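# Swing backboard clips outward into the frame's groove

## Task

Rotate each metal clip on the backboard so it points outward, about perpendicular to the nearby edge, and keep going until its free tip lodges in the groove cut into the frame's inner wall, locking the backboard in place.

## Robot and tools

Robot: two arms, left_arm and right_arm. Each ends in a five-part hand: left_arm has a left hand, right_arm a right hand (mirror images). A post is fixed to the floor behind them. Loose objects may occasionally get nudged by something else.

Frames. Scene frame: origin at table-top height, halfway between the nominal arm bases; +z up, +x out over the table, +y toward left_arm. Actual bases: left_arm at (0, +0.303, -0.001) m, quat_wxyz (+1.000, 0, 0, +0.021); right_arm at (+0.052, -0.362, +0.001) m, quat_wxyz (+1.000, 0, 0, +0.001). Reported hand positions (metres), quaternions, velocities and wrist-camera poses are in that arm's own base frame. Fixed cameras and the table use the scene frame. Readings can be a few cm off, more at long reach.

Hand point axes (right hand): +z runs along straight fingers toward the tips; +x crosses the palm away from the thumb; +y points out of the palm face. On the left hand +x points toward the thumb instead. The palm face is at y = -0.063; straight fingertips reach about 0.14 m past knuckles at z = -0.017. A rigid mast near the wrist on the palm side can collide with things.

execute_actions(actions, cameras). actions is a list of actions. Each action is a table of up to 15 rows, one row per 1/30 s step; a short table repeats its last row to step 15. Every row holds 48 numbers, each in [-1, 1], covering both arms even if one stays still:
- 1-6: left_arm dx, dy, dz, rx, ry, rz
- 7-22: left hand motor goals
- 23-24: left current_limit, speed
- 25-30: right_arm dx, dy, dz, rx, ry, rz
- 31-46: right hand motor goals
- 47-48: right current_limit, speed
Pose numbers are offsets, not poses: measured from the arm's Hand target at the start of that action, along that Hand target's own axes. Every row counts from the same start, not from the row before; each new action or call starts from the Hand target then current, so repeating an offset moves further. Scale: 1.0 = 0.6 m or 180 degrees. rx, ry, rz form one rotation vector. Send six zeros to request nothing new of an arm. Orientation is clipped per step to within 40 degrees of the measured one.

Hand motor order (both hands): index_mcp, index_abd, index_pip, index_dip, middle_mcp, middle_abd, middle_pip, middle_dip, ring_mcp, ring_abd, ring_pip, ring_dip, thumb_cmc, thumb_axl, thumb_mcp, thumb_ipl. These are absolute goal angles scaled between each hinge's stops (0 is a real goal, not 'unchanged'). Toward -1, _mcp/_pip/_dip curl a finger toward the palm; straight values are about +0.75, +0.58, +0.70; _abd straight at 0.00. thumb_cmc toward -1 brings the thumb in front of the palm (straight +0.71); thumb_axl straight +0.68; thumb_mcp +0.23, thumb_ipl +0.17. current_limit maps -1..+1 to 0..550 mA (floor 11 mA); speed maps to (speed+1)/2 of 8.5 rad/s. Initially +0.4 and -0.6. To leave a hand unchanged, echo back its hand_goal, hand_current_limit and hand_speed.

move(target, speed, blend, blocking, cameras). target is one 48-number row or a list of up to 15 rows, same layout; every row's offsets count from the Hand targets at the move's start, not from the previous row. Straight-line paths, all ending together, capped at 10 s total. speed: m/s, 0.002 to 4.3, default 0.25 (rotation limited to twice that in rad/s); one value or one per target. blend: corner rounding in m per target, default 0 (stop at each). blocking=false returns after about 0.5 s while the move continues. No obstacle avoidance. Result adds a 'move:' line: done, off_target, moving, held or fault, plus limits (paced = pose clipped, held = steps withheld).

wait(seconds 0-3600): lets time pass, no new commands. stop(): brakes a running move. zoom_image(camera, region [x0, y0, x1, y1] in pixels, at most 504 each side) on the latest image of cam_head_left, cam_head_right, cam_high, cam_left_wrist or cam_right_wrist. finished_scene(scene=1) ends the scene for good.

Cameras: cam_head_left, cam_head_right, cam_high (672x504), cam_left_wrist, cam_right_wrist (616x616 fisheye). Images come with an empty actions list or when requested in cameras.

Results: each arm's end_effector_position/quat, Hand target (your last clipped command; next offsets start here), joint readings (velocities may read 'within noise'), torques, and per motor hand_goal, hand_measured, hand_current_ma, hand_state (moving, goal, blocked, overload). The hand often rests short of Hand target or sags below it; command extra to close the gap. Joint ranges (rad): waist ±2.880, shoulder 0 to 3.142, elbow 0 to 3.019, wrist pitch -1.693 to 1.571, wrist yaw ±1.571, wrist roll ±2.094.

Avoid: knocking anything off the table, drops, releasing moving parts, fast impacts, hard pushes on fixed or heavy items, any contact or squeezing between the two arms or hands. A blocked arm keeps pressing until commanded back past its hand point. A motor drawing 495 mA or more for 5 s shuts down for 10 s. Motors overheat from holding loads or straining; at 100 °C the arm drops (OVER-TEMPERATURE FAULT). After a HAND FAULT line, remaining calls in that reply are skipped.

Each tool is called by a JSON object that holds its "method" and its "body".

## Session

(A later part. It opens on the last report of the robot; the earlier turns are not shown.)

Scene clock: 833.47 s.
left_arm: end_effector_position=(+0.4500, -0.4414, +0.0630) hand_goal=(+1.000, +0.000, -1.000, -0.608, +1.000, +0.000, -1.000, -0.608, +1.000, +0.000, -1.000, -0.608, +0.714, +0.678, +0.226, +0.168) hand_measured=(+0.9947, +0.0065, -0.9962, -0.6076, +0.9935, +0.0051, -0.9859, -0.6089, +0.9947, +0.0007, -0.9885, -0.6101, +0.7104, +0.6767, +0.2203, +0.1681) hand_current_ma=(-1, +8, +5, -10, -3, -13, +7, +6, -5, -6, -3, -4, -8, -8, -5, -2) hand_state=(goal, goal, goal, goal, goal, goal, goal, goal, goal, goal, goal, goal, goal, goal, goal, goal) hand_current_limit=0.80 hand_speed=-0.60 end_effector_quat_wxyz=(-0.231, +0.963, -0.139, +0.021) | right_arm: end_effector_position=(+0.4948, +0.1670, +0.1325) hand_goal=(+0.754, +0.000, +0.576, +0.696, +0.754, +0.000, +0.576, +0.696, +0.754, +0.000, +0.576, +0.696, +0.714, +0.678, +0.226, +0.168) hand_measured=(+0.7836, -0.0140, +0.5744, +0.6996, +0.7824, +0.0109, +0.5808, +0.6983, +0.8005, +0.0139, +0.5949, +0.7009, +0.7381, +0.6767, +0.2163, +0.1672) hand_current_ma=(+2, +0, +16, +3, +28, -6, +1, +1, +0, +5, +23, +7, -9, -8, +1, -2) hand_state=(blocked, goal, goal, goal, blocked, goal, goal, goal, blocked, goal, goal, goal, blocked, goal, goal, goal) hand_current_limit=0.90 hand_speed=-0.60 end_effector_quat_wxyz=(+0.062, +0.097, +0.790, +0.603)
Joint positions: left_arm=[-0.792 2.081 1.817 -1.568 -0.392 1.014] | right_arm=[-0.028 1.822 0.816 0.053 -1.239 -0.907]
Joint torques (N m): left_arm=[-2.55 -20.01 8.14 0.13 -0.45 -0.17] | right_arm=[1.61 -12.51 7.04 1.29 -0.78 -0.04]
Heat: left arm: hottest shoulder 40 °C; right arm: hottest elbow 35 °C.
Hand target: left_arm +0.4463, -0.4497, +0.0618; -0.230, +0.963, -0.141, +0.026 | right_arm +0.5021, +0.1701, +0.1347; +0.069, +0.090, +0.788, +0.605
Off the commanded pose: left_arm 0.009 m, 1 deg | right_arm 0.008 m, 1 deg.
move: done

{"method": "execute_actions", "body": {"actions": [], "cameras": ["cam_left_wrist","cam_right_wrist"]}}

{"method": "zoom_image", "body": {"camera": "cam_left_wrist", "region": [240, 180, 340, 280]}}

{"method": "zoom_image", "body": {"camera": "cam_right_wrist", "region": [200, 130, 300, 230]}}

Scene clock: 835.10 s.
left_arm: end_effector_position=(+0.4500, -0.4414, +0.0630) hand_goal=(+1.000, +0.000, -1.000, -0.608, +1.000, +0.000, -1.000, -0.608, +1.000, +0.000, -1.000, -0.608, +0.714, +0.678, +0.226, +0.168) hand_measured=(+0.9947, +0.0065, -0.9962, -0.6076, +0.9947, +0.0051, -0.9846, -0.6089, +0.9947, +0.0007, -0.9885, -0.6101, +0.7104, +0.6777, +0.2193, +0.1681) hand_current_ma=(-7, +8, +7, -8, +0, -6, +6, +13, -13, -4, +1, -6, -6, -14, -2, +2) hand_state=(goal, goal, goal, goal, goal, goal, goal, goal, goal, goal, goal, goal, goal, goal, goal, goal) hand_current_limit=0.80 hand_speed=-0.60 end_effector_quat_wxyz=(-0.231, +0.963, -0.139, +0.021) | right_arm: end_effector_position=(+0.4948, +0.1670, +0.1325) hand_goal=(+0.754, +0.000, +0.576, +0.696, +0.754, +0.000, +0.576, +0.696, +0.754, +0.000, +0.576, +0.696, +0.714, +0.678, +0.226, +0.168) hand_measured=(+0.7836, -0.0140, +0.5744, +0.6983, +0.7812, +0.0124, +0.5808, +0.6983, +0.8017, +0.0139, +0.5949, +0.7009, +0.7381, +0.6777, +0.2173, +0.1672) hand_current_ma=(+6, +14, -2, +9, +8, +1, +13, +3, +7, -9, +12, -12, +1, -5, -6, +4) hand_state=(blocked, goal, goal, goal, blocked, goal, goal, goal, blocked, goal, goal, goal, blocked, goal, goal, goal) hand_current_limit=0.90 hand_speed=-0.60 end_effector_quat_wxyz=(+0.062, +0.097, +0.790, +0.603)
Joint positions: left_arm=[-0.792 2.081 1.817 -1.568 -0.392 1.014] | right_arm=[-0.028 1.822 0.816 0.053 -1.239 -0.907]
Joint velocities: within noise
Joint torques (N m): left_arm=[-2.61 -20.01 8.14 0.14 -0.45 -0.17] | right_arm=[1.61 -12.34 7.05 1.37 -0.77 -0.04]
Heat: left arm: hottest shoulder 40 °C; right arm: hottest elbow 35 °C.
Hand target: left_arm +0.4463, -0.4497, +0.0618; -0.230, +0.963, -0.141, +0.026 | right_arm +0.5021, +0.1701, +0.1347; +0.069, +0.090, +0.788, +0.605
Off the commanded pose: left_arm 0.009 m, 1 deg | right_arm 0.008 m, 1 deg.
camera_calibration:
cam_left_wrist: T_world_to_cam=[[-0.57951, 0.75597, 0.30443, 0.54385], [0.42658, -0.03691, 0.90369, -0.32514], [0.6944, 0.65356, -0.30109, 0.11698]] pos_world=[0.37264, -0.49959, 0.16348]
cam_right_wrist: T_world_to_cam=[[0.80209, -0.05907, 0.59427, -0.43793], [0.12534, -0.95628, -0.26423, 0.06784], [0.5839, 0.28643, -0.75962, -0.11518]] pos_world=[0.41001, 0.072, 0.19068]
Images, in order (width x height): cam_left_wrist 616x616, cam_right_wrist 616x616.

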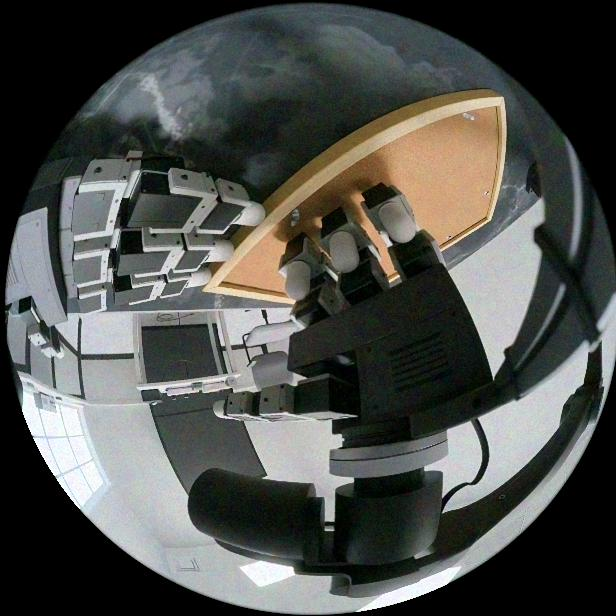

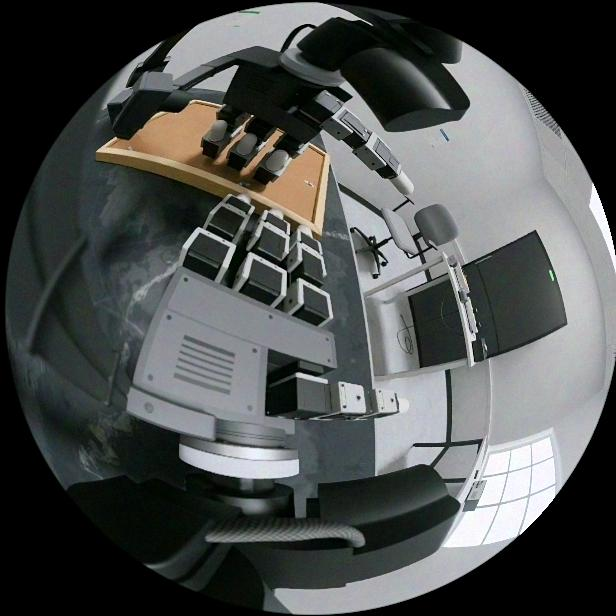

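Scaled by 5.040 from the camera's image (finer frame: 880x880).

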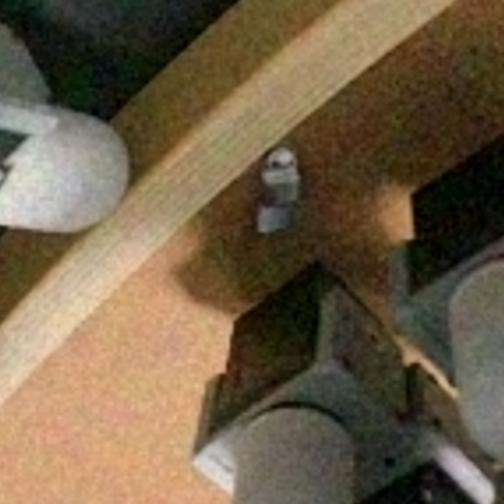

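Scaled by 5.040 from the camera's image (finer frame: 880x880).

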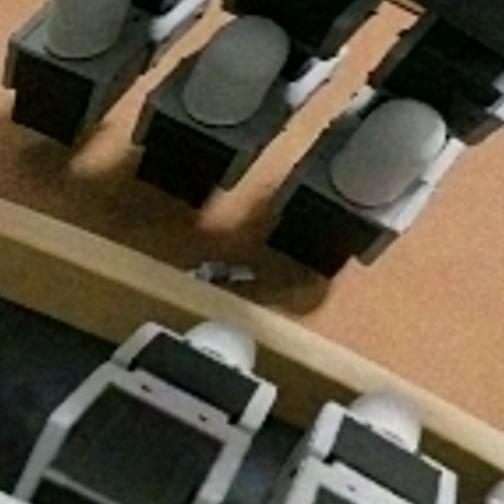

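{"method": "move", "body": {"target": [0,0.0045,0.0089,0,0,0, 1.0,0,-1.0,-0.608,1.0,0,-1.0,-0.608,1.0,0,-1.0,-0.608,0.714,0.678,0.226,0.168,0.8,-0.6, 0,0,0,0,0,0, 0.754,0,0.576,0.696,0.754,0,0.576,0.696,0.754,0,0.576,0.696,0.714,0.678,0.226,0.168,0.9,-0.6], "speed": 0.04, "cameras": ["cam_left_wrist","cam_right_wrist"]}}

{"method": "zoom_image", "body": {"camera": "cam_left_wrist", "region": [240, 180, 340, 280]}}

{"method": "zoom_image", "body": {"camera": "cam_right_wrist", "region": [200, 130, 300, 230]}}

Scene clock: 838.50 s.
left_arm: end_effector_position=(+0.4504, -0.4416, +0.0592) hand_goal=(+1.000, +0.000, -1.000, -0.608, +1.000, +0.000, -1.000, -0.608, +1.000, +0.000, -1.000, -0.608, +0.714, +0.678, +0.226, +0.168) hand_measured=(+0.9947, +0.0065, -1.0000, -0.6076, +0.9935, +0.0051, -0.9846, -0.6089, +0.9947, +0.0007, -0.9885, -0.6114, +0.7104, +0.6767, +0.2203, +0.1672) hand_current_ma=(-5, +4, +6, -11, -1, -9, +17, +2, -18, +1, +3, -7, -8, -8, +4, +12) hand_state=(goal, goal, goal, goal, goal, goal, goal, goal, goal, goal, goal, goal, goal, goal, goal, goal) hand_current_limit=0.80 hand_speed=-0.60 end_effector_quat_wxyz=(-0.230, +0.963, -0.138, +0.022) | right_arm: end_effector_position=(+0.4948, +0.1670, +0.1325) hand_goal=(+0.754, +0.000, +0.576, +0.696, +0.754, +0.000, +0.576, +0.696, +0.754, +0.000, +0.576, +0.696, +0.714, +0.678, +0.226, +0.168) hand_measured=(+0.7836, -0.0140, +0.5744, +0.6983, +0.7824, +0.0124, +0.5808, +0.6983, +0.8005, +0.0139, +0.5949, +0.7009, +0.7381, +0.6767, +0.2163, +0.1681) hand_current_ma=(+11, +21, -3, -7, +21, -5, +1, +5, +3, +1, +10, -6, +6, -3, -7, +6) hand_state=(blocked, goal, goal, goal, blocked, goal, goal, goal, blocked, goal, goal, goal, blocked, goal, goal, goal) hand_current_limit=0.90 hand_speed=-0.60 end_effector_quat_wxyz=(+0.062, +0.097, +0.790, +0.603)
Joint positions: left_arm=[-0.792 2.083 1.81 -1.556 -0.392 1.013] | right_arm=[-0.028 1.822 0.816 0.053 -1.239 -0.907]
Joint torques (N m): left_arm=[-2.61 -19.9 8.01 0.2 -0.46 -0.14] | right_arm=[1.49 -12.45 7.05 1.26 -0.77 -0.04]
Heat: left arm: hottest shoulder 41 °C; right arm: hottest elbow 35 °C.
Hand target: left_arm +0.4462, -0.4497, +0.0557; -0.230, +0.963, -0.141, +0.026 | right_arm +0.5021, +0.1701, +0.1347; +0.069, +0.090, +0.788, +0.605
Off the commanded pose: left_arm 0.010 m, 1 deg | right_arm 0.008 m, 1 deg.
move: done
cam_left_wrist: T_world_to_cam=[[-0.58136, 0.75592, 0.30101, 0.54641], [0.42411, -0.03418, 0.90497, -0.31972], [0.69437, 0.65377, -0.30072, 0.11581]] pos_world=[0.37284, -0.49969, 0.15969]
cam_right_wrist: T_world_to_cam=[[0.80209, -0.05907, 0.59427, -0.43793], [0.12534, -0.95628, -0.26423, 0.06784], [0.5839, 0.28643, -0.75962, -0.11518]] pos_world=[0.41001, 0.072, 0.19068]

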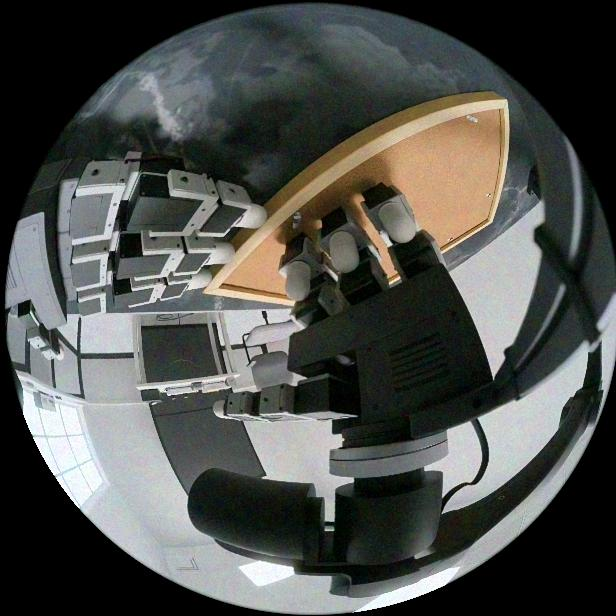

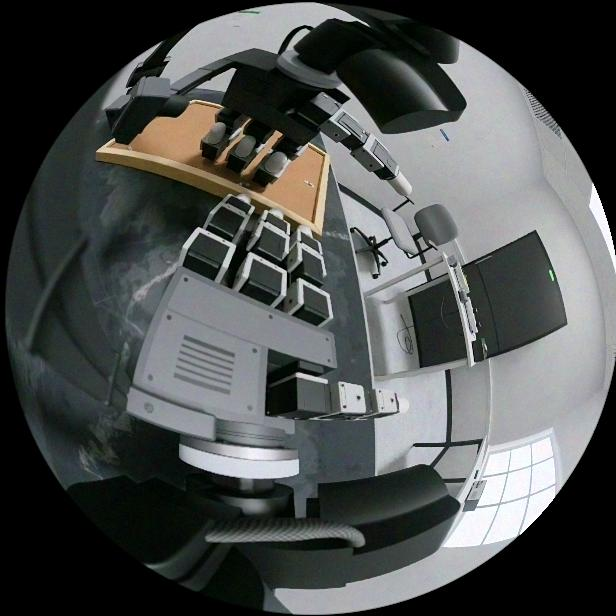

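Scaled by 5.040 from the camera's image (finer frame: 880x880).

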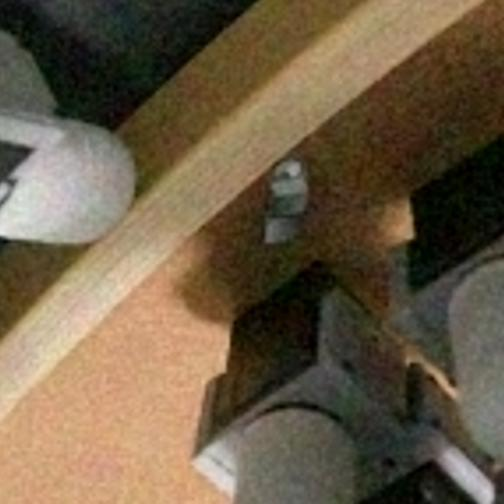

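Scaled by 5.040 from the camera's image (finer frame: 880x880).

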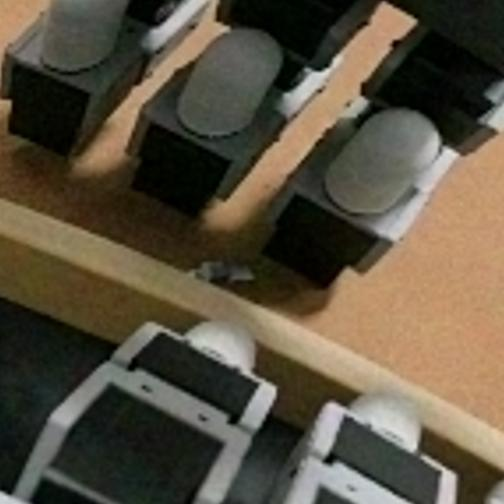

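{"method": "move", "body": {"target": [0.0003,0.0164,-0.0088,0,0,0, 1.0,0,-1.0,-0.608,1.0,0,-1.0,-0.608,1.0,0,-1.0,-0.608,0.714,0.678,0.226,0.168,0.8,-0.6, 0,0,0,0,0,0, 0.754,0,0.576,0.696,0.754,0,0.576,0.696,0.754,0,0.576,0.696,0.714,0.678,0.226,0.168,0.9,-0.6], "speed": 0.04, "cameras": ["cam_left_wrist","cam_right_wrist"]}}

{"method": "zoom_image", "body": {"camera": "cam_left_wrist", "region": [240, 180, 340, 280]}}

{"method": "zoom_image", "body": {"camera": "cam_right_wrist", "region": [200, 130, 300, 230]}}

Scene clock: 842.10 s.
left_arm: end_effector_position=(+0.4469, -0.4476, +0.0583) hand_goal=(+1.000, +0.000, -1.000, -0.608, +1.000, +0.000, -1.000, -0.608, +1.000, +0.000, -1.000, -0.608, +0.714, +0.678, +0.226, +0.168) hand_measured=(+1.0000, +0.0065, -1.0000, -0.6076, +0.9935, +0.0051, -0.9846, -0.6089, +0.9947, +0.0007, -0.9885, -0.6101, +0.7092, +0.6767, +0.2203, +0.1681) hand_current_ma=(-3, +5, +8, -3, -2, -8, +7, +8, -6, -7, +1, -11, -3, -7, -7, -2) hand_state=(goal, goal, goal, goal, goal, goal, goal, goal, goal, goal, goal, goal, goal, goal, goal, goal) hand_current_limit=0.80 hand_speed=-0.60 end_effector_quat_wxyz=(-0.230, +0.964, -0.131, +0.026) | right_arm: end_effector_position=(+0.4948, +0.1670, +0.1325) hand_goal=(+0.754, +0.000, +0.576, +0.696, +0.754, +0.000, +0.576, +0.696, +0.754, +0.000, +0.576, +0.696, +0.714, +0.678, +0.226, +0.168) hand_measured=(+0.7836, -0.0140, +0.5744, +0.6983, +0.7824, +0.0109, +0.5808, +0.6996, +0.8005, +0.0124, +0.5949, +0.7009, +0.7381, +0.6777, +0.2163, +0.1672) hand_current_ma=(-3, +11, +3, +0, +23, -1, +14, -1, +17, -2, +17, +6, -2, -1, +11, -1) hand_state=(blocked, goal, goal, goal, blocked, goal, goal, goal, blocked, goal, goal, goal, blocked, goal, goal, goal) hand_current_limit=0.90 hand_speed=-0.60 end_effector_quat_wxyz=(+0.062, +0.097, +0.790, +0.603)
Joint positions: left_arm=[-0.805 2.084 1.81 -1.556 -0.392 0.983] | right_arm=[-0.028 1.822 0.816 0.053 -1.239 -0.907]
Joint torques (N m): left_arm=[-2.78 -18.78 10.17 -0.47 -0.31 -0.11] | right_arm=[1.61 -11.99 7.06 1.32 -0.79 -0.03]
Heat: left arm: hottest shoulder 41 °C; right arm: hottest elbow 35 °C.
Hand target: left_arm +0.4432, -0.4604, +0.0559; -0.230, +0.963, -0.141, +0.026 | right_arm +0.5021, +0.1701, +0.1347; +0.069, +0.090, +0.788, +0.605
Off the commanded pose: left_arm 0.014 m, 1 deg | right_arm 0.008 m, 1 deg.
move: off_target (left_arm)
cam_left_wrist: T_world_to_cam=[[-0.59431, 0.74899, 0.29294, 0.55233], [0.41413, -0.02723, 0.90981, -0.31033], [0.68941, 0.66203, -0.29399, 0.1274]] pos_world=[0.36894, -0.50648, 0.158]
cam_right_wrist: T_world_to_cam=[[0.80209, -0.05907, 0.59427, -0.43793], [0.12534, -0.95628, -0.26423, 0.06784], [0.5839, 0.28643, -0.75962, -0.11518]] pos_world=[0.41001, 0.072, 0.19068]

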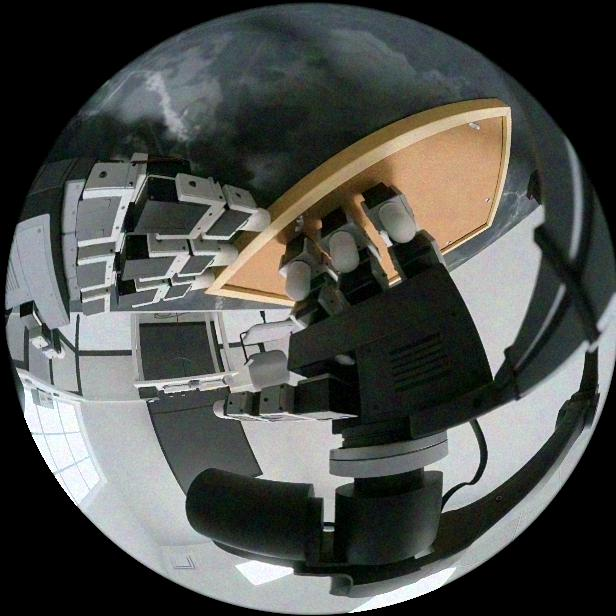

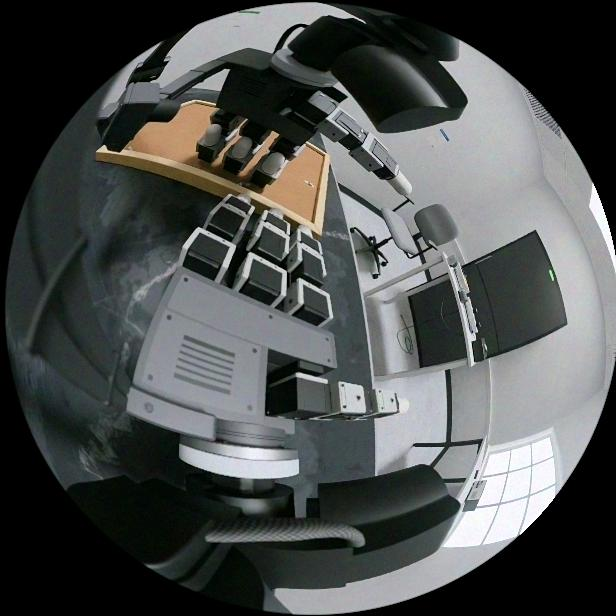

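Scaled by 5.040 from the camera's image (finer frame: 880x880).

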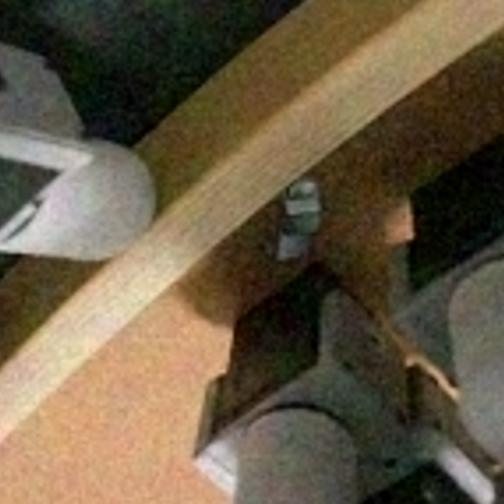

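Scaled by 5.040 from the camera's image (finer frame: 880x880).

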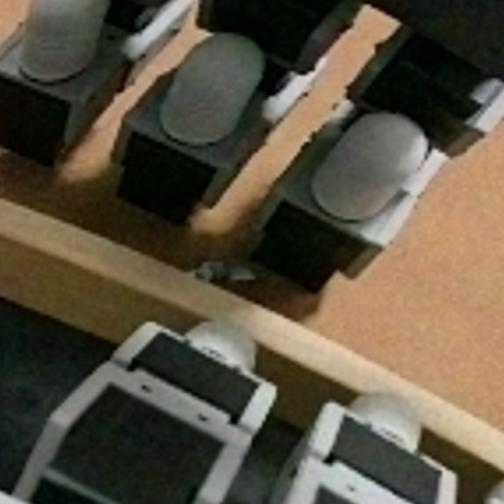

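{"method": "move", "body": {"target": [0.0003,0.0134,-0.0071,0,0,0, 1.0,0,-1.0,-0.608,1.0,0,-1.0,-0.608,1.0,0,-1.0,-0.608,0.714,0.678,0.226,0.168,0.8,-0.6, 0,0,0,0,0,0, 0.754,0,0.576,0.696,0.754,0,0.576,0.696,0.754,0,0.576,0.696,0.714,0.678,0.226,0.168,0.9,-0.6], "speed": 0.04, "cameras": ["cam_left_wrist","cam_right_wrist"]}}

{"method": "zoom_image", "body": {"camera": "cam_left_wrist", "region": [240, 180, 340, 280]}}

{"method": "zoom_image", "body": {"camera": "cam_right_wrist", "region": [200, 130, 300, 230]}}

Scene clock: 844.80 s.
left_arm: end_effector_position=(+0.4443, -0.4561, +0.0584) hand_goal=(+1.000, +0.000, -1.000, -0.608, +1.000, +0.000, -1.000, -0.608, +1.000, +0.000, -1.000, -0.608, +0.714, +0.678, +0.226, +0.168) hand_measured=(+0.9995, +0.0065, -1.0000, -0.6076, +0.9935, +0.0051, -0.9846, -0.6089, +0.9947, +0.0007, -0.9897, -0.6101, +0.7092, +0.6777, +0.2203, +0.1681) hand_current_ma=(-10, +4, +4, -9, +2, -6, +11, +1, -4, -10, -6, -6, -1, -17, -2, -4) hand_state=(goal, goal, goal, goal, goal, goal, goal, goal, goal, goal, goal, goal, goal, goal, goal, goal) hand_current_limit=0.80 hand_speed=-0.60 end_effector_quat_wxyz=(-0.230, +0.964, -0.132, +0.027) | right_arm: end_effector_position=(+0.4948, +0.1670, +0.1325) hand_goal=(+0.754, +0.000, +0.576, +0.696, +0.754, +0.000, +0.576, +0.696, +0.754, +0.000, +0.576, +0.696, +0.714, +0.678, +0.226, +0.168) hand_measured=(+0.7836, -0.0140, +0.5744, +0.6983, +0.7824, +0.0109, +0.5808, +0.6983, +0.8005, +0.0139, +0.5949, +0.7009, +0.7368, +0.6777, +0.2173, +0.1681) hand_current_ma=(+9, -4, +13, +0, +23, -7, +8, -10, +0, +0, +1, +5, +7, +0, +1, +16) hand_state=(blocked, goal, goal, goal, blocked, goal, goal, goal, blocked, goal, goal, goal, blocked, goal, goal, goal) hand_current_limit=0.90 hand_speed=-0.60 end_effector_quat_wxyz=(+0.062, +0.097, +0.790, +0.603)
Joint positions: left_arm=[-0.818 2.097 1.831 -1.57 -0.39 0.971] | right_arm=[-0.028 1.822 0.816 0.053 -1.239 -0.907]
Joint torques (N m): left_arm=[-2.73 -18.9 10.41 -0.54 -0.23 -0.11] | right_arm=[1.61 -12.34 7.09 1.26 -0.79 -0.03]
Heat: left arm: hottest shoulder 41 °C; right arm: hottest elbow 35 °C.
Hand target: left_arm +0.4408, -0.4693, +0.0563; -0.230, +0.963, -0.141, +0.026 | right_arm +0.5021, +0.1701, +0.1347; +0.069, +0.090, +0.788, +0.605
Off the commanded pose: left_arm 0.014 m, 1 deg | right_arm 0.008 m, 1 deg.
move: off_target (left_arm)
cam_left_wrist: T_world_to_cam=[[-0.59332, 0.7496, 0.29337, 0.55692], [0.41332, -0.02904, 0.91012, -0.31008], [0.69075, 0.66125, -0.2926, 0.13385]] pos_world=[0.36614, -0.51498, 0.158]
cam_right_wrist: T_world_to_cam=[[0.80209, -0.05907, 0.59427, -0.43793], [0.12534, -0.95628, -0.26423, 0.06784], [0.5839, 0.28643, -0.75962, -0.11518]] pos_world=[0.41001, 0.072, 0.19068]

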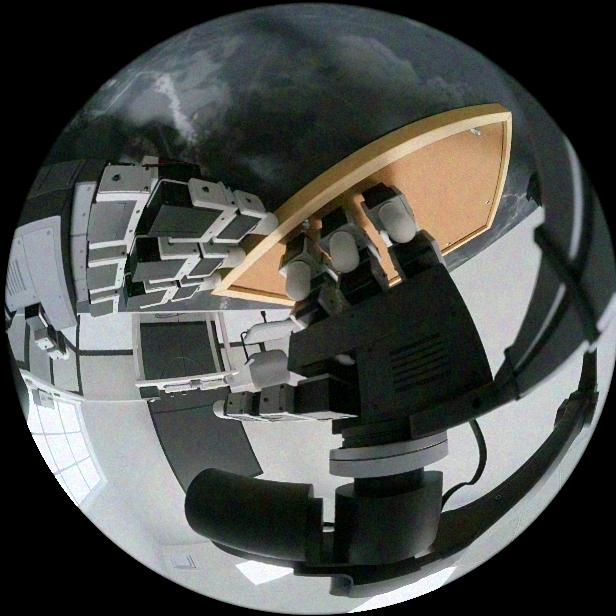

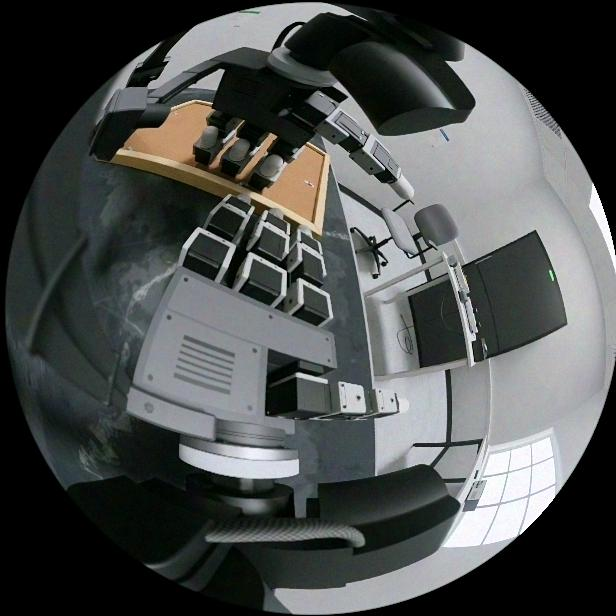

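Scaled by 5.040 from the camera's image (finer frame: 880x880).

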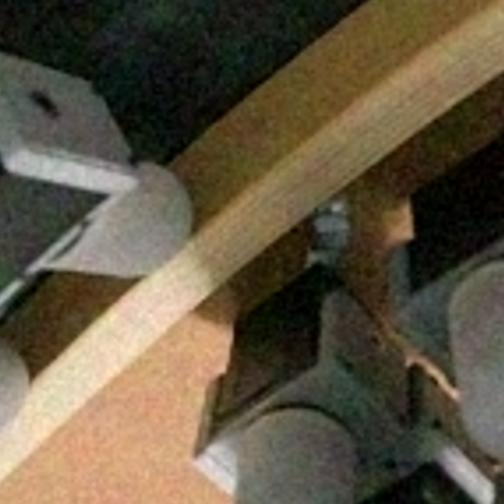

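Scaled by 5.040 from the camera's image (finer frame: 880x880).

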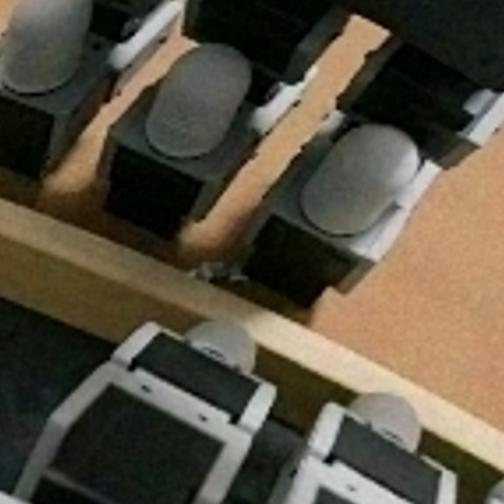

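{"method": "zoom_image", "body": {"camera": "cam_left_wrist", "region": [280, 205, 330, 255]}}

{"method": "zoom_image", "body": {"camera": "cam_right_wrist", "region": [230, 160, 280, 210]}}

Scaled by 10.080 from the camera's image (finer frame: 880x880).

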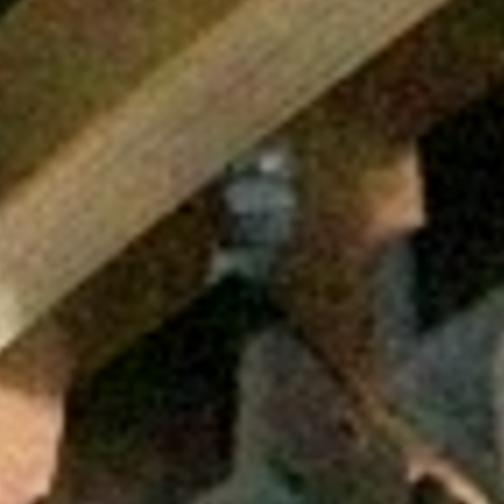

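Scaled by 10.080 from the camera's image (finer frame: 880x880).

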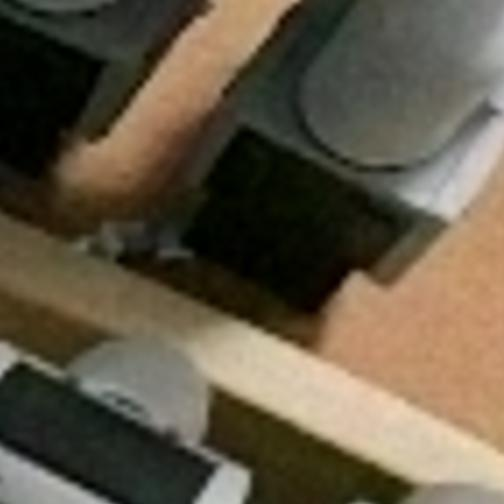

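{"method": "move", "body": {"target": [0.0003,0.0134,-0.0071,0,0,0, 1.0,0,-1.0,-0.608,1.0,0,-1.0,-0.608,1.0,0,-1.0,-0.608,0.714,0.678,0.226,0.168,0.8,-0.6, 0,0,0,0,0,0, 0.754,0,0.576,0.696,0.754,0,0.576,0.696,0.754,0,0.576,0.696,0.714,0.678,0.226,0.168,0.9,-0.6], "speed": 0.04, "cameras": ["cam_left_wrist","cam_right_wrist"]}}

{"method": "zoom_image", "body": {"camera": "cam_left_wrist", "region": [280, 205, 330, 255]}}

{"method": "zoom_image", "body": {"camera": "cam_right_wrist", "region": [220, 150, 280, 210]}}

Scene clock: 851.23 s.
left_arm: end_effector_position=(+0.4423, -0.4647, +0.0584) hand_goal=(+1.000, +0.000, -1.000, -0.608, +1.000, +0.000, -1.000, -0.608, +1.000, +0.000, -1.000, -0.608, +0.714, +0.678, +0.226, +0.168) hand_measured=(+0.9995, +0.0065, -1.0000, -0.6063, +0.9935, +0.0051, -0.9846, -0.6089, +0.9947, +0.0007, -0.9885, -0.6101, +0.7104, +0.6777, +0.2203, +0.1681) hand_current_ma=(-6, +5, +3, -5, +6, -6, +9, +3, -7, -8, -8, -8, -3, -17, -4, +0) hand_state=(goal, goal, goal, goal, goal, goal, goal, goal, goal, goal, goal, goal, goal, goal, goal, goal) hand_current_limit=0.80 hand_speed=-0.60 end_effector_quat_wxyz=(-0.231, +0.964, -0.131, +0.027) | right_arm: end_effector_position=(+0.4948, +0.1670, +0.1325) hand_goal=(+0.754, +0.000, +0.576, +0.696, +0.754, +0.000, +0.576, +0.696, +0.754, +0.000, +0.576, +0.696, +0.714, +0.678, +0.226, +0.168) hand_measured=(+0.7836, -0.0140, +0.5744, +0.6983, +0.7812, +0.0109, +0.5808, +0.6996, +0.8005, +0.0139, +0.5949, +0.7009, +0.7381, +0.6777, +0.2163, +0.1672) hand_current_ma=(+5, +14, +14, +4, +22, -7, +19, +6, +1, -13, +16, -4, -11, -11, +2, -9) hand_state=(blocked, goal, goal, goal, blocked, goal, goal, goal, blocked, goal, goal, goal, blocked, goal, goal, goal) hand_current_limit=0.90 hand_speed=-0.60 end_effector_quat_wxyz=(+0.062, +0.097, +0.790, +0.603)
Joint positions: left_arm=[-0.83 2.113 1.856 -1.585 -0.387 0.957] | right_arm=[-0.028 1.822 0.816 0.053 -1.239 -0.907]
Joint torques (N m): left_arm=[-2.73 -19.08 10.44 -0.57 -0.21 -0.11] | right_arm=[1.38 -12.57 7.05 1.35 -0.77 -0.04]
Heat: left arm: hottest shoulder 41 °C; right arm: hottest elbow 35 °C.
Hand target: left_arm +0.4384, -0.4780, +0.0564; -0.230, +0.963, -0.141, +0.026 | right_arm +0.5021, +0.1701, +0.1347; +0.069, +0.090, +0.788, +0.605
Off the commanded pose: left_arm 0.014 m, 1 deg | right_arm 0.008 m, 1 deg.
move: off_target (left_arm)
cam_left_wrist: T_world_to_cam=[[-0.59439, 0.74867, 0.29358, 0.56221], [0.41319, -0.02887, 0.91019, -0.30934], [0.6899, 0.66231, -0.29218, 0.14168]] pos_world=[0.36424, -0.52368, 0.1579]
cam_right_wrist: T_world_to_cam=[[0.80209, -0.05907, 0.59427, -0.43793], [0.12534, -0.95628, -0.26423, 0.06784], [0.5839, 0.28643, -0.75962, -0.11518]] pos_world=[0.41001, 0.072, 0.19068]

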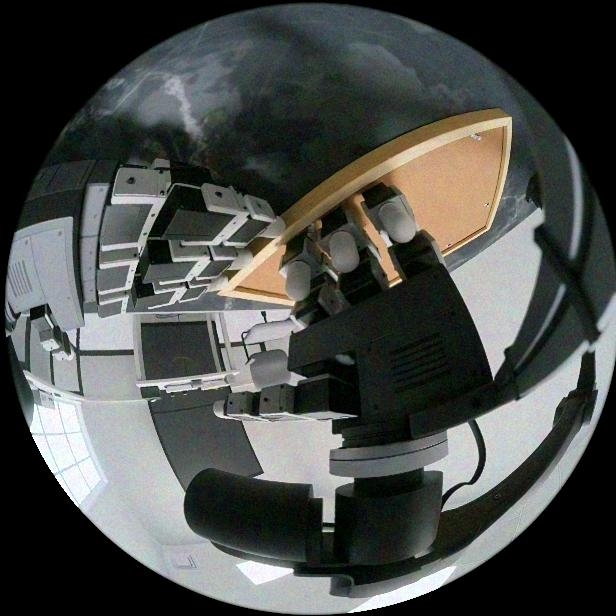

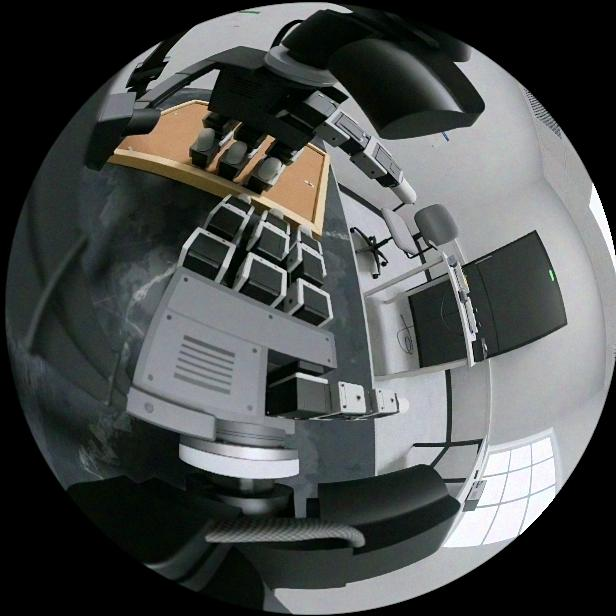

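Scaled by 10.080 from the camera's image (finer frame: 880x880).

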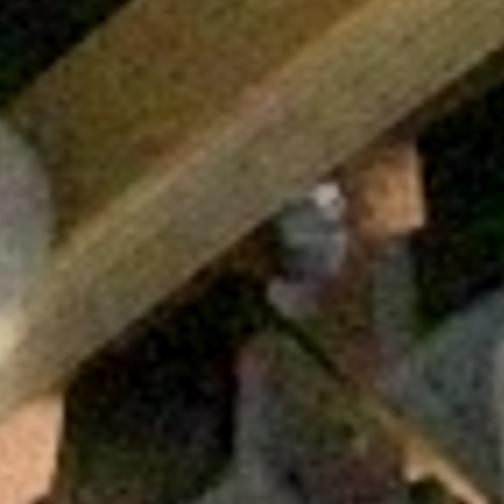

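Scaled by 8.400 from the camera's image (finer frame: 880x880).

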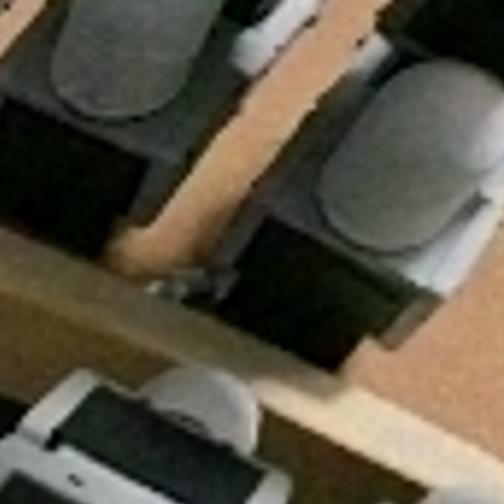

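{"method": "zoom_image", "body": {"camera": "cam_right_wrist", "region": [238, 160, 278, 200]}}

{"method": "zoom_image", "body": {"camera": "cam_left_wrist", "region": [270, 220, 350, 300]}}

{"method": "zoom_image", "body": {"camera": "cam_left_wrist", "region": [350, 170, 430, 250]}}

Scaled by 12.600 from the camera's image (finer frame: 880x880).

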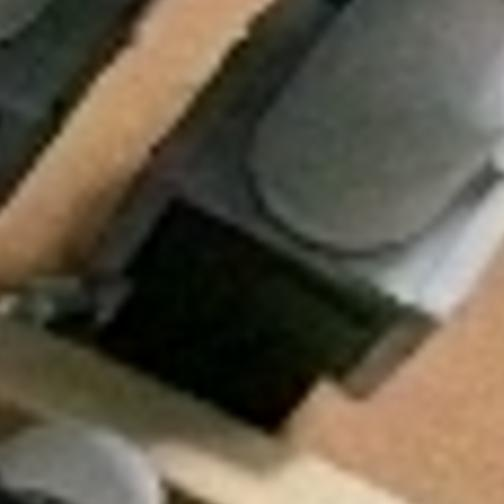

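Scaled by 6.300 from the camera's image (finer frame: 880x880).

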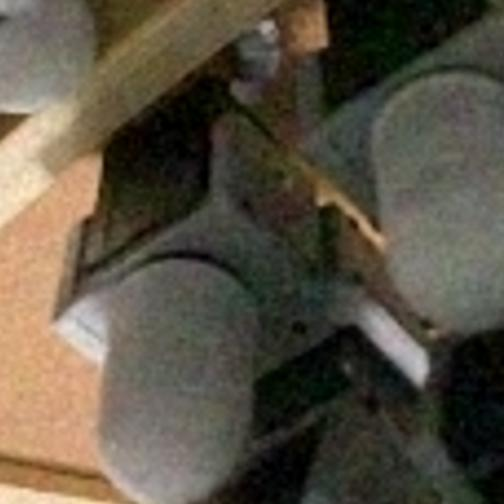

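Scaled by 6.300 from the camera's image (finer frame: 880x880).

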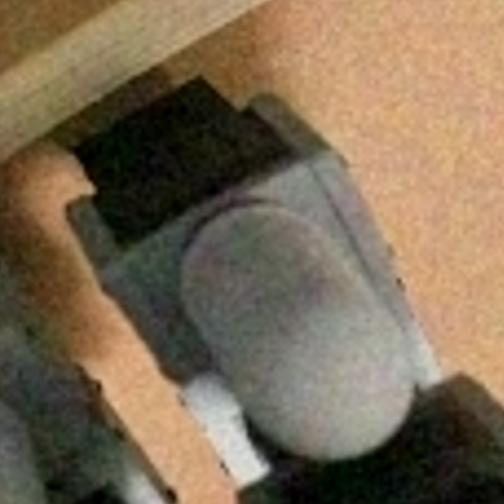

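{"method": "move", "body": {"target": [[-0.0131,-0.0617,0.0032,0,0,0, 1.0,0,-1.0,-0.608,1.0,0,-1.0,-0.608,1.0,0,-1.0,-0.608,0.714,0.678,0.226,0.168,0.8,-0.6, 0,0,0,0,0,0, 0.754,0,0.576,0.696,0.754,0,0.576,0.696,0.754,0,0.576,0.696,0.714,0.678,0.226,0.168,0.9,-0.6],[-0.0126,-0.037,0.0002,0,0,0, 1.0,0,-1.0,-0.608,1.0,0,-1.0,-0.608,1.0,0,-1.0,-0.608,0.714,0.678,0.226,0.168,0.8,-0.6, 0,0,0,0,0,0, 0.754,0,0.576,0.696,0.754,0,0.576,0.696,0.754,0,0.576,0.696,0.714,0.678,0.226,0.168,0.9,-0.6],[-0.0123,-0.0295,0.0151,0,0,0, 1.0,0,-1.0,-0.608,1.0,0,-1.0,-0.608,1.0,0,-1.0,-0.608,0.714,0.678,0.226,0.168,0.8,-0.6, 0,0,0,0,0,0, 0.754,0,0.576,0.696,0.754,0,0.576,0.696,0.754,0,0.576,0.696,0.714,0.678,0.226,0.168,0.9,-0.6]], "speed": 0.05, "cameras": ["cam_left_wrist","cam_right_wrist"]}}

{"method": "zoom_image", "body": {"camera": "cam_left_wrist", "region": [260, 190, 320, 250]}}

{"method": "zoom_image", "body": {"camera": "cam_right_wrist", "region": [220, 150, 280, 210]}}

Scene clock: 866.13 s.
left_arm: end_effector_position=(+0.4344, -0.4526, +0.0606) hand_goal=(+1.000, +0.000, -1.000, -0.608, +1.000, +0.000, -1.000, -0.608, +1.000, +0.000, -1.000, -0.608, +0.714, +0.678, +0.226, +0.168) hand_measured=(+0.9862, +0.0021, -0.9987, -0.6076, +0.9935, +0.0051, -0.9859, -0.6101, +0.9947, +0.0007, -0.9885, -0.6114, +0.7104, +0.6767, +0.2203, +0.1681) hand_current_ma=(-7, +4, +3, -4, -4, -2, +6, +12, -17, -5, +2, -4, +1, -13, -4, -2) hand_state=(goal, goal, goal, goal, goal, goal, goal, goal, goal, goal, goal, goal, goal, goal, goal, goal) hand_current_limit=0.80 hand_speed=-0.60 end_effector_quat_wxyz=(-0.231, +0.962, -0.142, +0.024) | right_arm: end_effector_position=(+0.4948, +0.1670, +0.1325) hand_goal=(+0.754, +0.000, +0.576, +0.696, +0.754, +0.000, +0.576, +0.696, +0.754, +0.000, +0.576, +0.696, +0.714, +0.678, +0.226, +0.168) hand_measured=(+0.7836, -0.0125, +0.5744, +0.6983, +0.7824, +0.0109, +0.5808, +0.6996, +0.8017, +0.0139, +0.5949, +0.7009, +0.7381, +0.6777, +0.2173, +0.1672) hand_current_ma=(-15, +7, +8, -4, +14, +4, +13, -4, +5, +2, +12, -4, -13, -20, -3, +8) hand_state=(blocked, goal, goal, goal, blocked, goal, goal, goal, blocked, goal, goal, goal, blocked, goal, goal, goal) hand_current_limit=0.90 hand_speed=-0.60 end_effector_quat_wxyz=(+0.062, +0.097, +0.790, +0.603)
Joint positions: left_arm=[-0.824 2.075 1.801 -1.565 -0.389 0.987] | right_arm=[-0.028 1.822 0.816 0.053 -1.239 -0.907]
Joint torques (N m): left_arm=[-1.61 -19.25 8.58 0.23 -0.4 -0.13] | right_arm=[1.73 -12.16 7.02 1.37 -0.8 -0.03]
Heat: left arm: hottest shoulder 40 °C; right arm: hottest elbow 35 °C.
Hand target: left_arm +0.4369, -0.4570, +0.0565; -0.230, +0.963, -0.141, +0.026 | right_arm +0.5021, +0.1701, +0.1347; +0.069, +0.090, +0.788, +0.605
Off the commanded pose: left_arm 0.007 m, 0 deg | right_arm 0.008 m, 1 deg.
move: done
cam_left_wrist: T_world_to_cam=[[-0.57594, 0.75965, 0.30203, 0.5442], [0.42205, -0.04011, 0.90568, -0.31639], [0.70012, 0.64909, -0.29751, 0.12973]] pos_world=[0.35613, -0.5103, 0.16079]
cam_right_wrist: T_world_to_cam=[[0.80209, -0.05907, 0.59427, -0.43793], [0.12534, -0.95628, -0.26423, 0.06784], [0.5839, 0.28643, -0.75962, -0.11518]] pos_world=[0.41001, 0.072, 0.19068]

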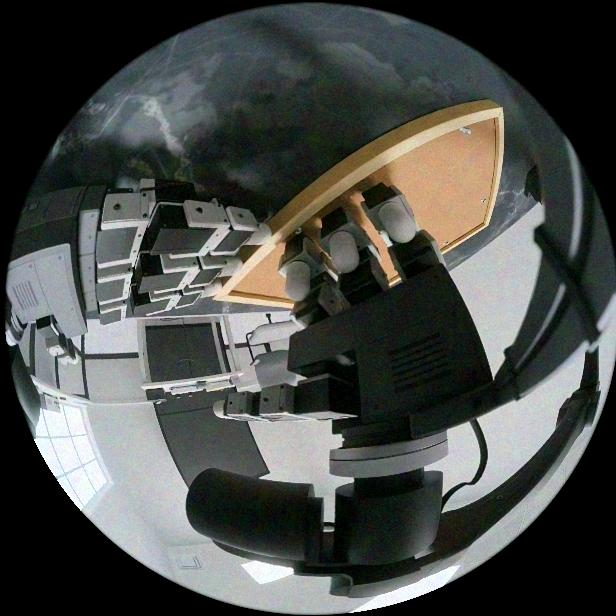

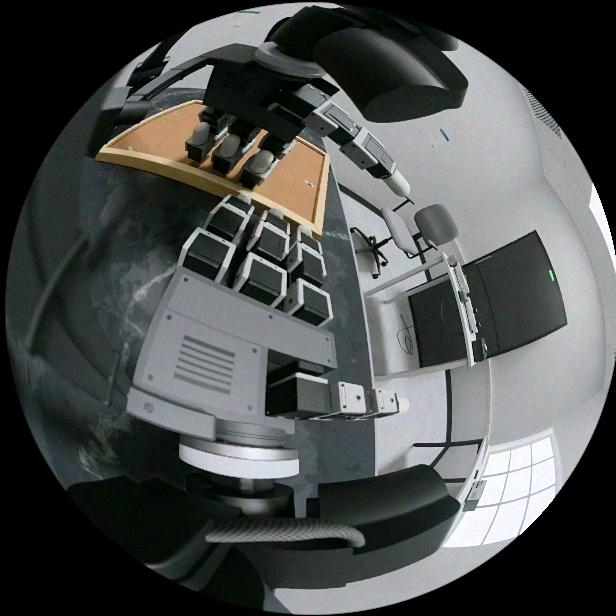

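Scaled by 8.400 from the camera's image (finer frame: 880x880).

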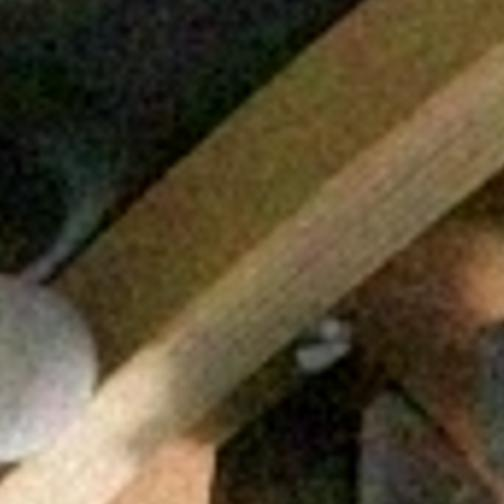

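Scaled by 8.400 from the camera's image (finer frame: 880x880).

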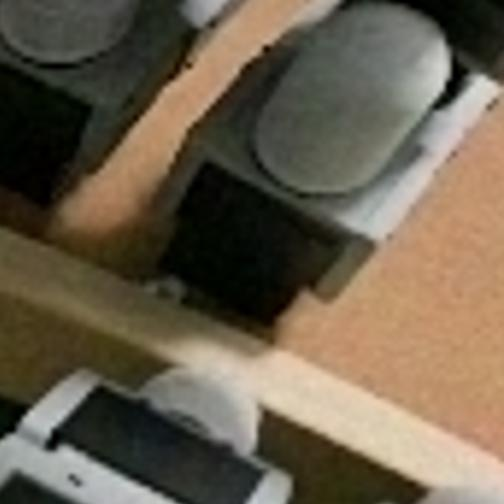

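{"method": "move", "body": {"target": [[-0.0013,-0.0507,-0.008,0,0,0, 1.0,0,-1.0,-0.608,1.0,0,-1.0,-0.608,1.0,0,-1.0,-0.608,0.714,0.678,0.226,0.168,0.8,-0.6, 0,0,0,0,0,0, 0.754,0,0.576,0.696,0.754,0,0.576,0.696,0.754,0,0.576,0.696,0.714,0.678,0.226,0.168,0.9,-0.6],[0.006,-0.03,-0.0073,0,0,0, 1.0,0,-1.0,-0.608,1.0,0,-1.0,-0.608,1.0,0,-1.0,-0.608,0.714,0.678,0.226,0.168,0.8,-0.6, 0,0,0,0,0,0, 0.754,0,0.576,0.696,0.754,0,0.576,0.696,0.754,0,0.576,0.696,0.714,0.678,0.226,0.168,0.9,-0.6],[0.0063,-0.021,0.0105,0,0,0, 1.0,0,-1.0,-0.608,1.0,0,-1.0,-0.608,1.0,0,-1.0,-0.608,0.714,0.678,0.226,0.168,0.8,-0.6, 0,0,0,0,0,0, 0.754,0,0.576,0.696,0.754,0,0.576,0.696,0.754,0,0.576,0.696,0.714,0.678,0.226,0.168,0.9,-0.6]], "speed": 0.05, "cameras": ["cam_left_wrist","cam_right_wrist"]}}

{"method": "zoom_image", "body": {"camera": "cam_left_wrist", "region": [260, 190, 320, 250]}}

{"method": "zoom_image", "body": {"camera": "cam_right_wrist", "region": [220, 150, 280, 210]}}

Scene clock: 872.67 s.
left_arm: end_effector_position=(+0.4381, -0.4411, +0.0587) hand_goal=(+1.000, +0.000, -1.000, -0.608, +1.000, +0.000, -1.000, -0.608, +1.000, +0.000, -1.000, -0.608, +0.714, +0.678, +0.226, +0.168) hand_measured=(+0.9898, +0.0051, -1.0000, -0.6076, +0.9935, +0.0036, -0.9846, -0.6076, +0.9947, +0.0007, -0.9885, -0.6101, +0.7092, +0.6777, +0.2212, +0.1672) hand_current_ma=(-8, +11, +2, +1, -6, +1, +3, +10, -5, -10, +1, -9, -5, -8, -3, -6) hand_state=(goal, goal, goal, goal, goal, goal, goal, goal, goal, goal, goal, goal, goal, goal, goal, goal) hand_current_limit=0.80 hand_speed=-0.60 end_effector_quat_wxyz=(-0.232, +0.962, -0.143, +0.022) | right_arm: end_effector_position=(+0.4948, +0.1670, +0.1325) hand_goal=(+0.754, +0.000, +0.576, +0.696, +0.754, +0.000, +0.576, +0.696, +0.754, +0.000, +0.576, +0.696, +0.714, +0.678, +0.226, +0.168) hand_measured=(+0.7836, -0.0140, +0.5744, +0.6983, +0.7812, +0.0109, +0.5808, +0.6996, +0.8005, +0.0139, +0.5949, +0.7009, +0.7381, +0.6767, +0.2163, +0.1681) hand_current_ma=(-3, +6, +5, -8, +29, +6, +0, +3, -2, +3, +1, +3, -6, -3, -7, +18) hand_state=(blocked, goal, goal, goal, blocked, goal, goal, goal, blocked, goal, goal, goal, blocked, goal, goal, goal) hand_current_limit=0.90 hand_speed=-0.60 end_effector_quat_wxyz=(+0.062, +0.097, +0.790, +0.603)
Joint positions: left_arm=[-0.806 2.062 1.774 -1.548 -0.392 1.007] | right_arm=[-0.028 1.822 0.816 0.053 -1.239 -0.907]
Joint torques (N m): left_arm=[-1.32 -19.08 9.02 0.24 -0.53 -0.11] | right_arm=[1.67 -12.57 7.08 1.33 -0.78 -0.03]
Heat: left arm: hottest shoulder 40 °C; right arm: hottest elbow 35 °C.
Hand target: left_arm +0.4445, -0.4445, +0.0564; -0.230, +0.963, -0.141, +0.026 | right_arm +0.5021, +0.1701, +0.1347; +0.069, +0.090, +0.788, +0.605
Off the commanded pose: left_arm 0.008 m, 1 deg | right_arm 0.008 m, 1 deg.
move: done
cam_left_wrist: T_world_to_cam=[[-0.57411, 0.75957, 0.3057, 0.53721], [0.42582, -0.04192, 0.90384, -0.31809], [0.69934, 0.64907, -0.29937, 0.11958]] pos_world=[0.36023, -0.499, 0.15908]
cam_right_wrist: T_world_to_cam=[[0.80209, -0.05907, 0.59427, -0.43793], [0.12534, -0.95628, -0.26423, 0.06784], [0.5839, 0.28643, -0.75962, -0.11518]] pos_world=[0.41001, 0.072, 0.19068]

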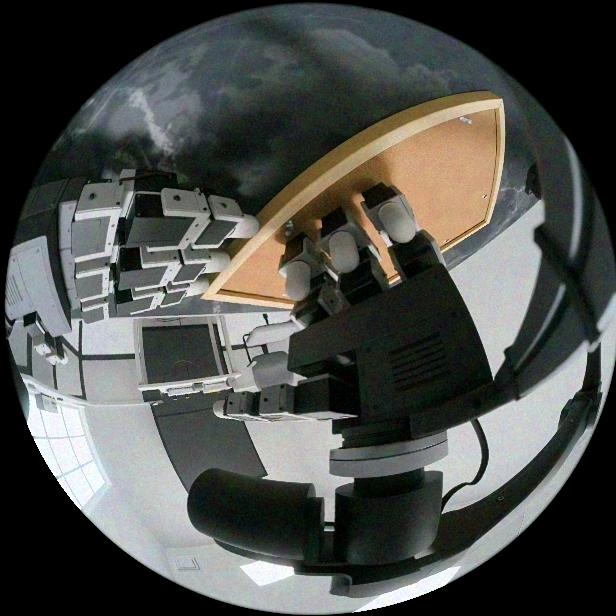

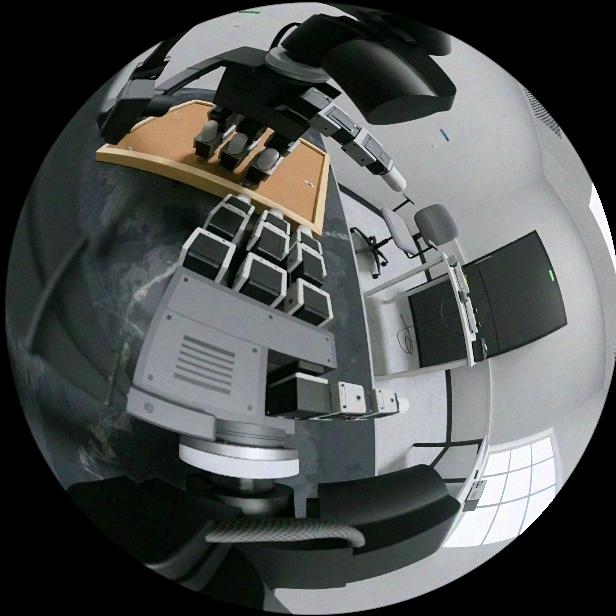

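Scaled by 8.400 from the camera's image (finer frame: 880x880).

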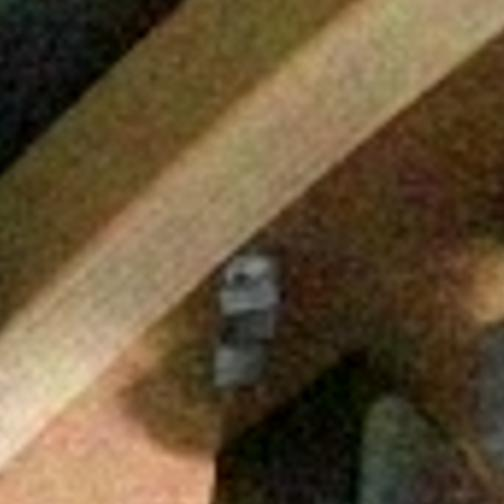

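Scaled by 8.400 from the camera's image (finer frame: 880x880).

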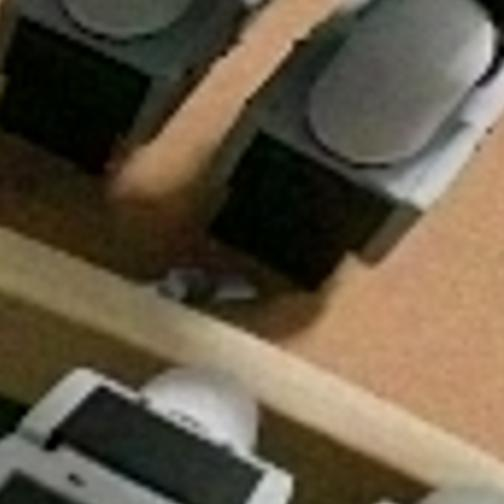

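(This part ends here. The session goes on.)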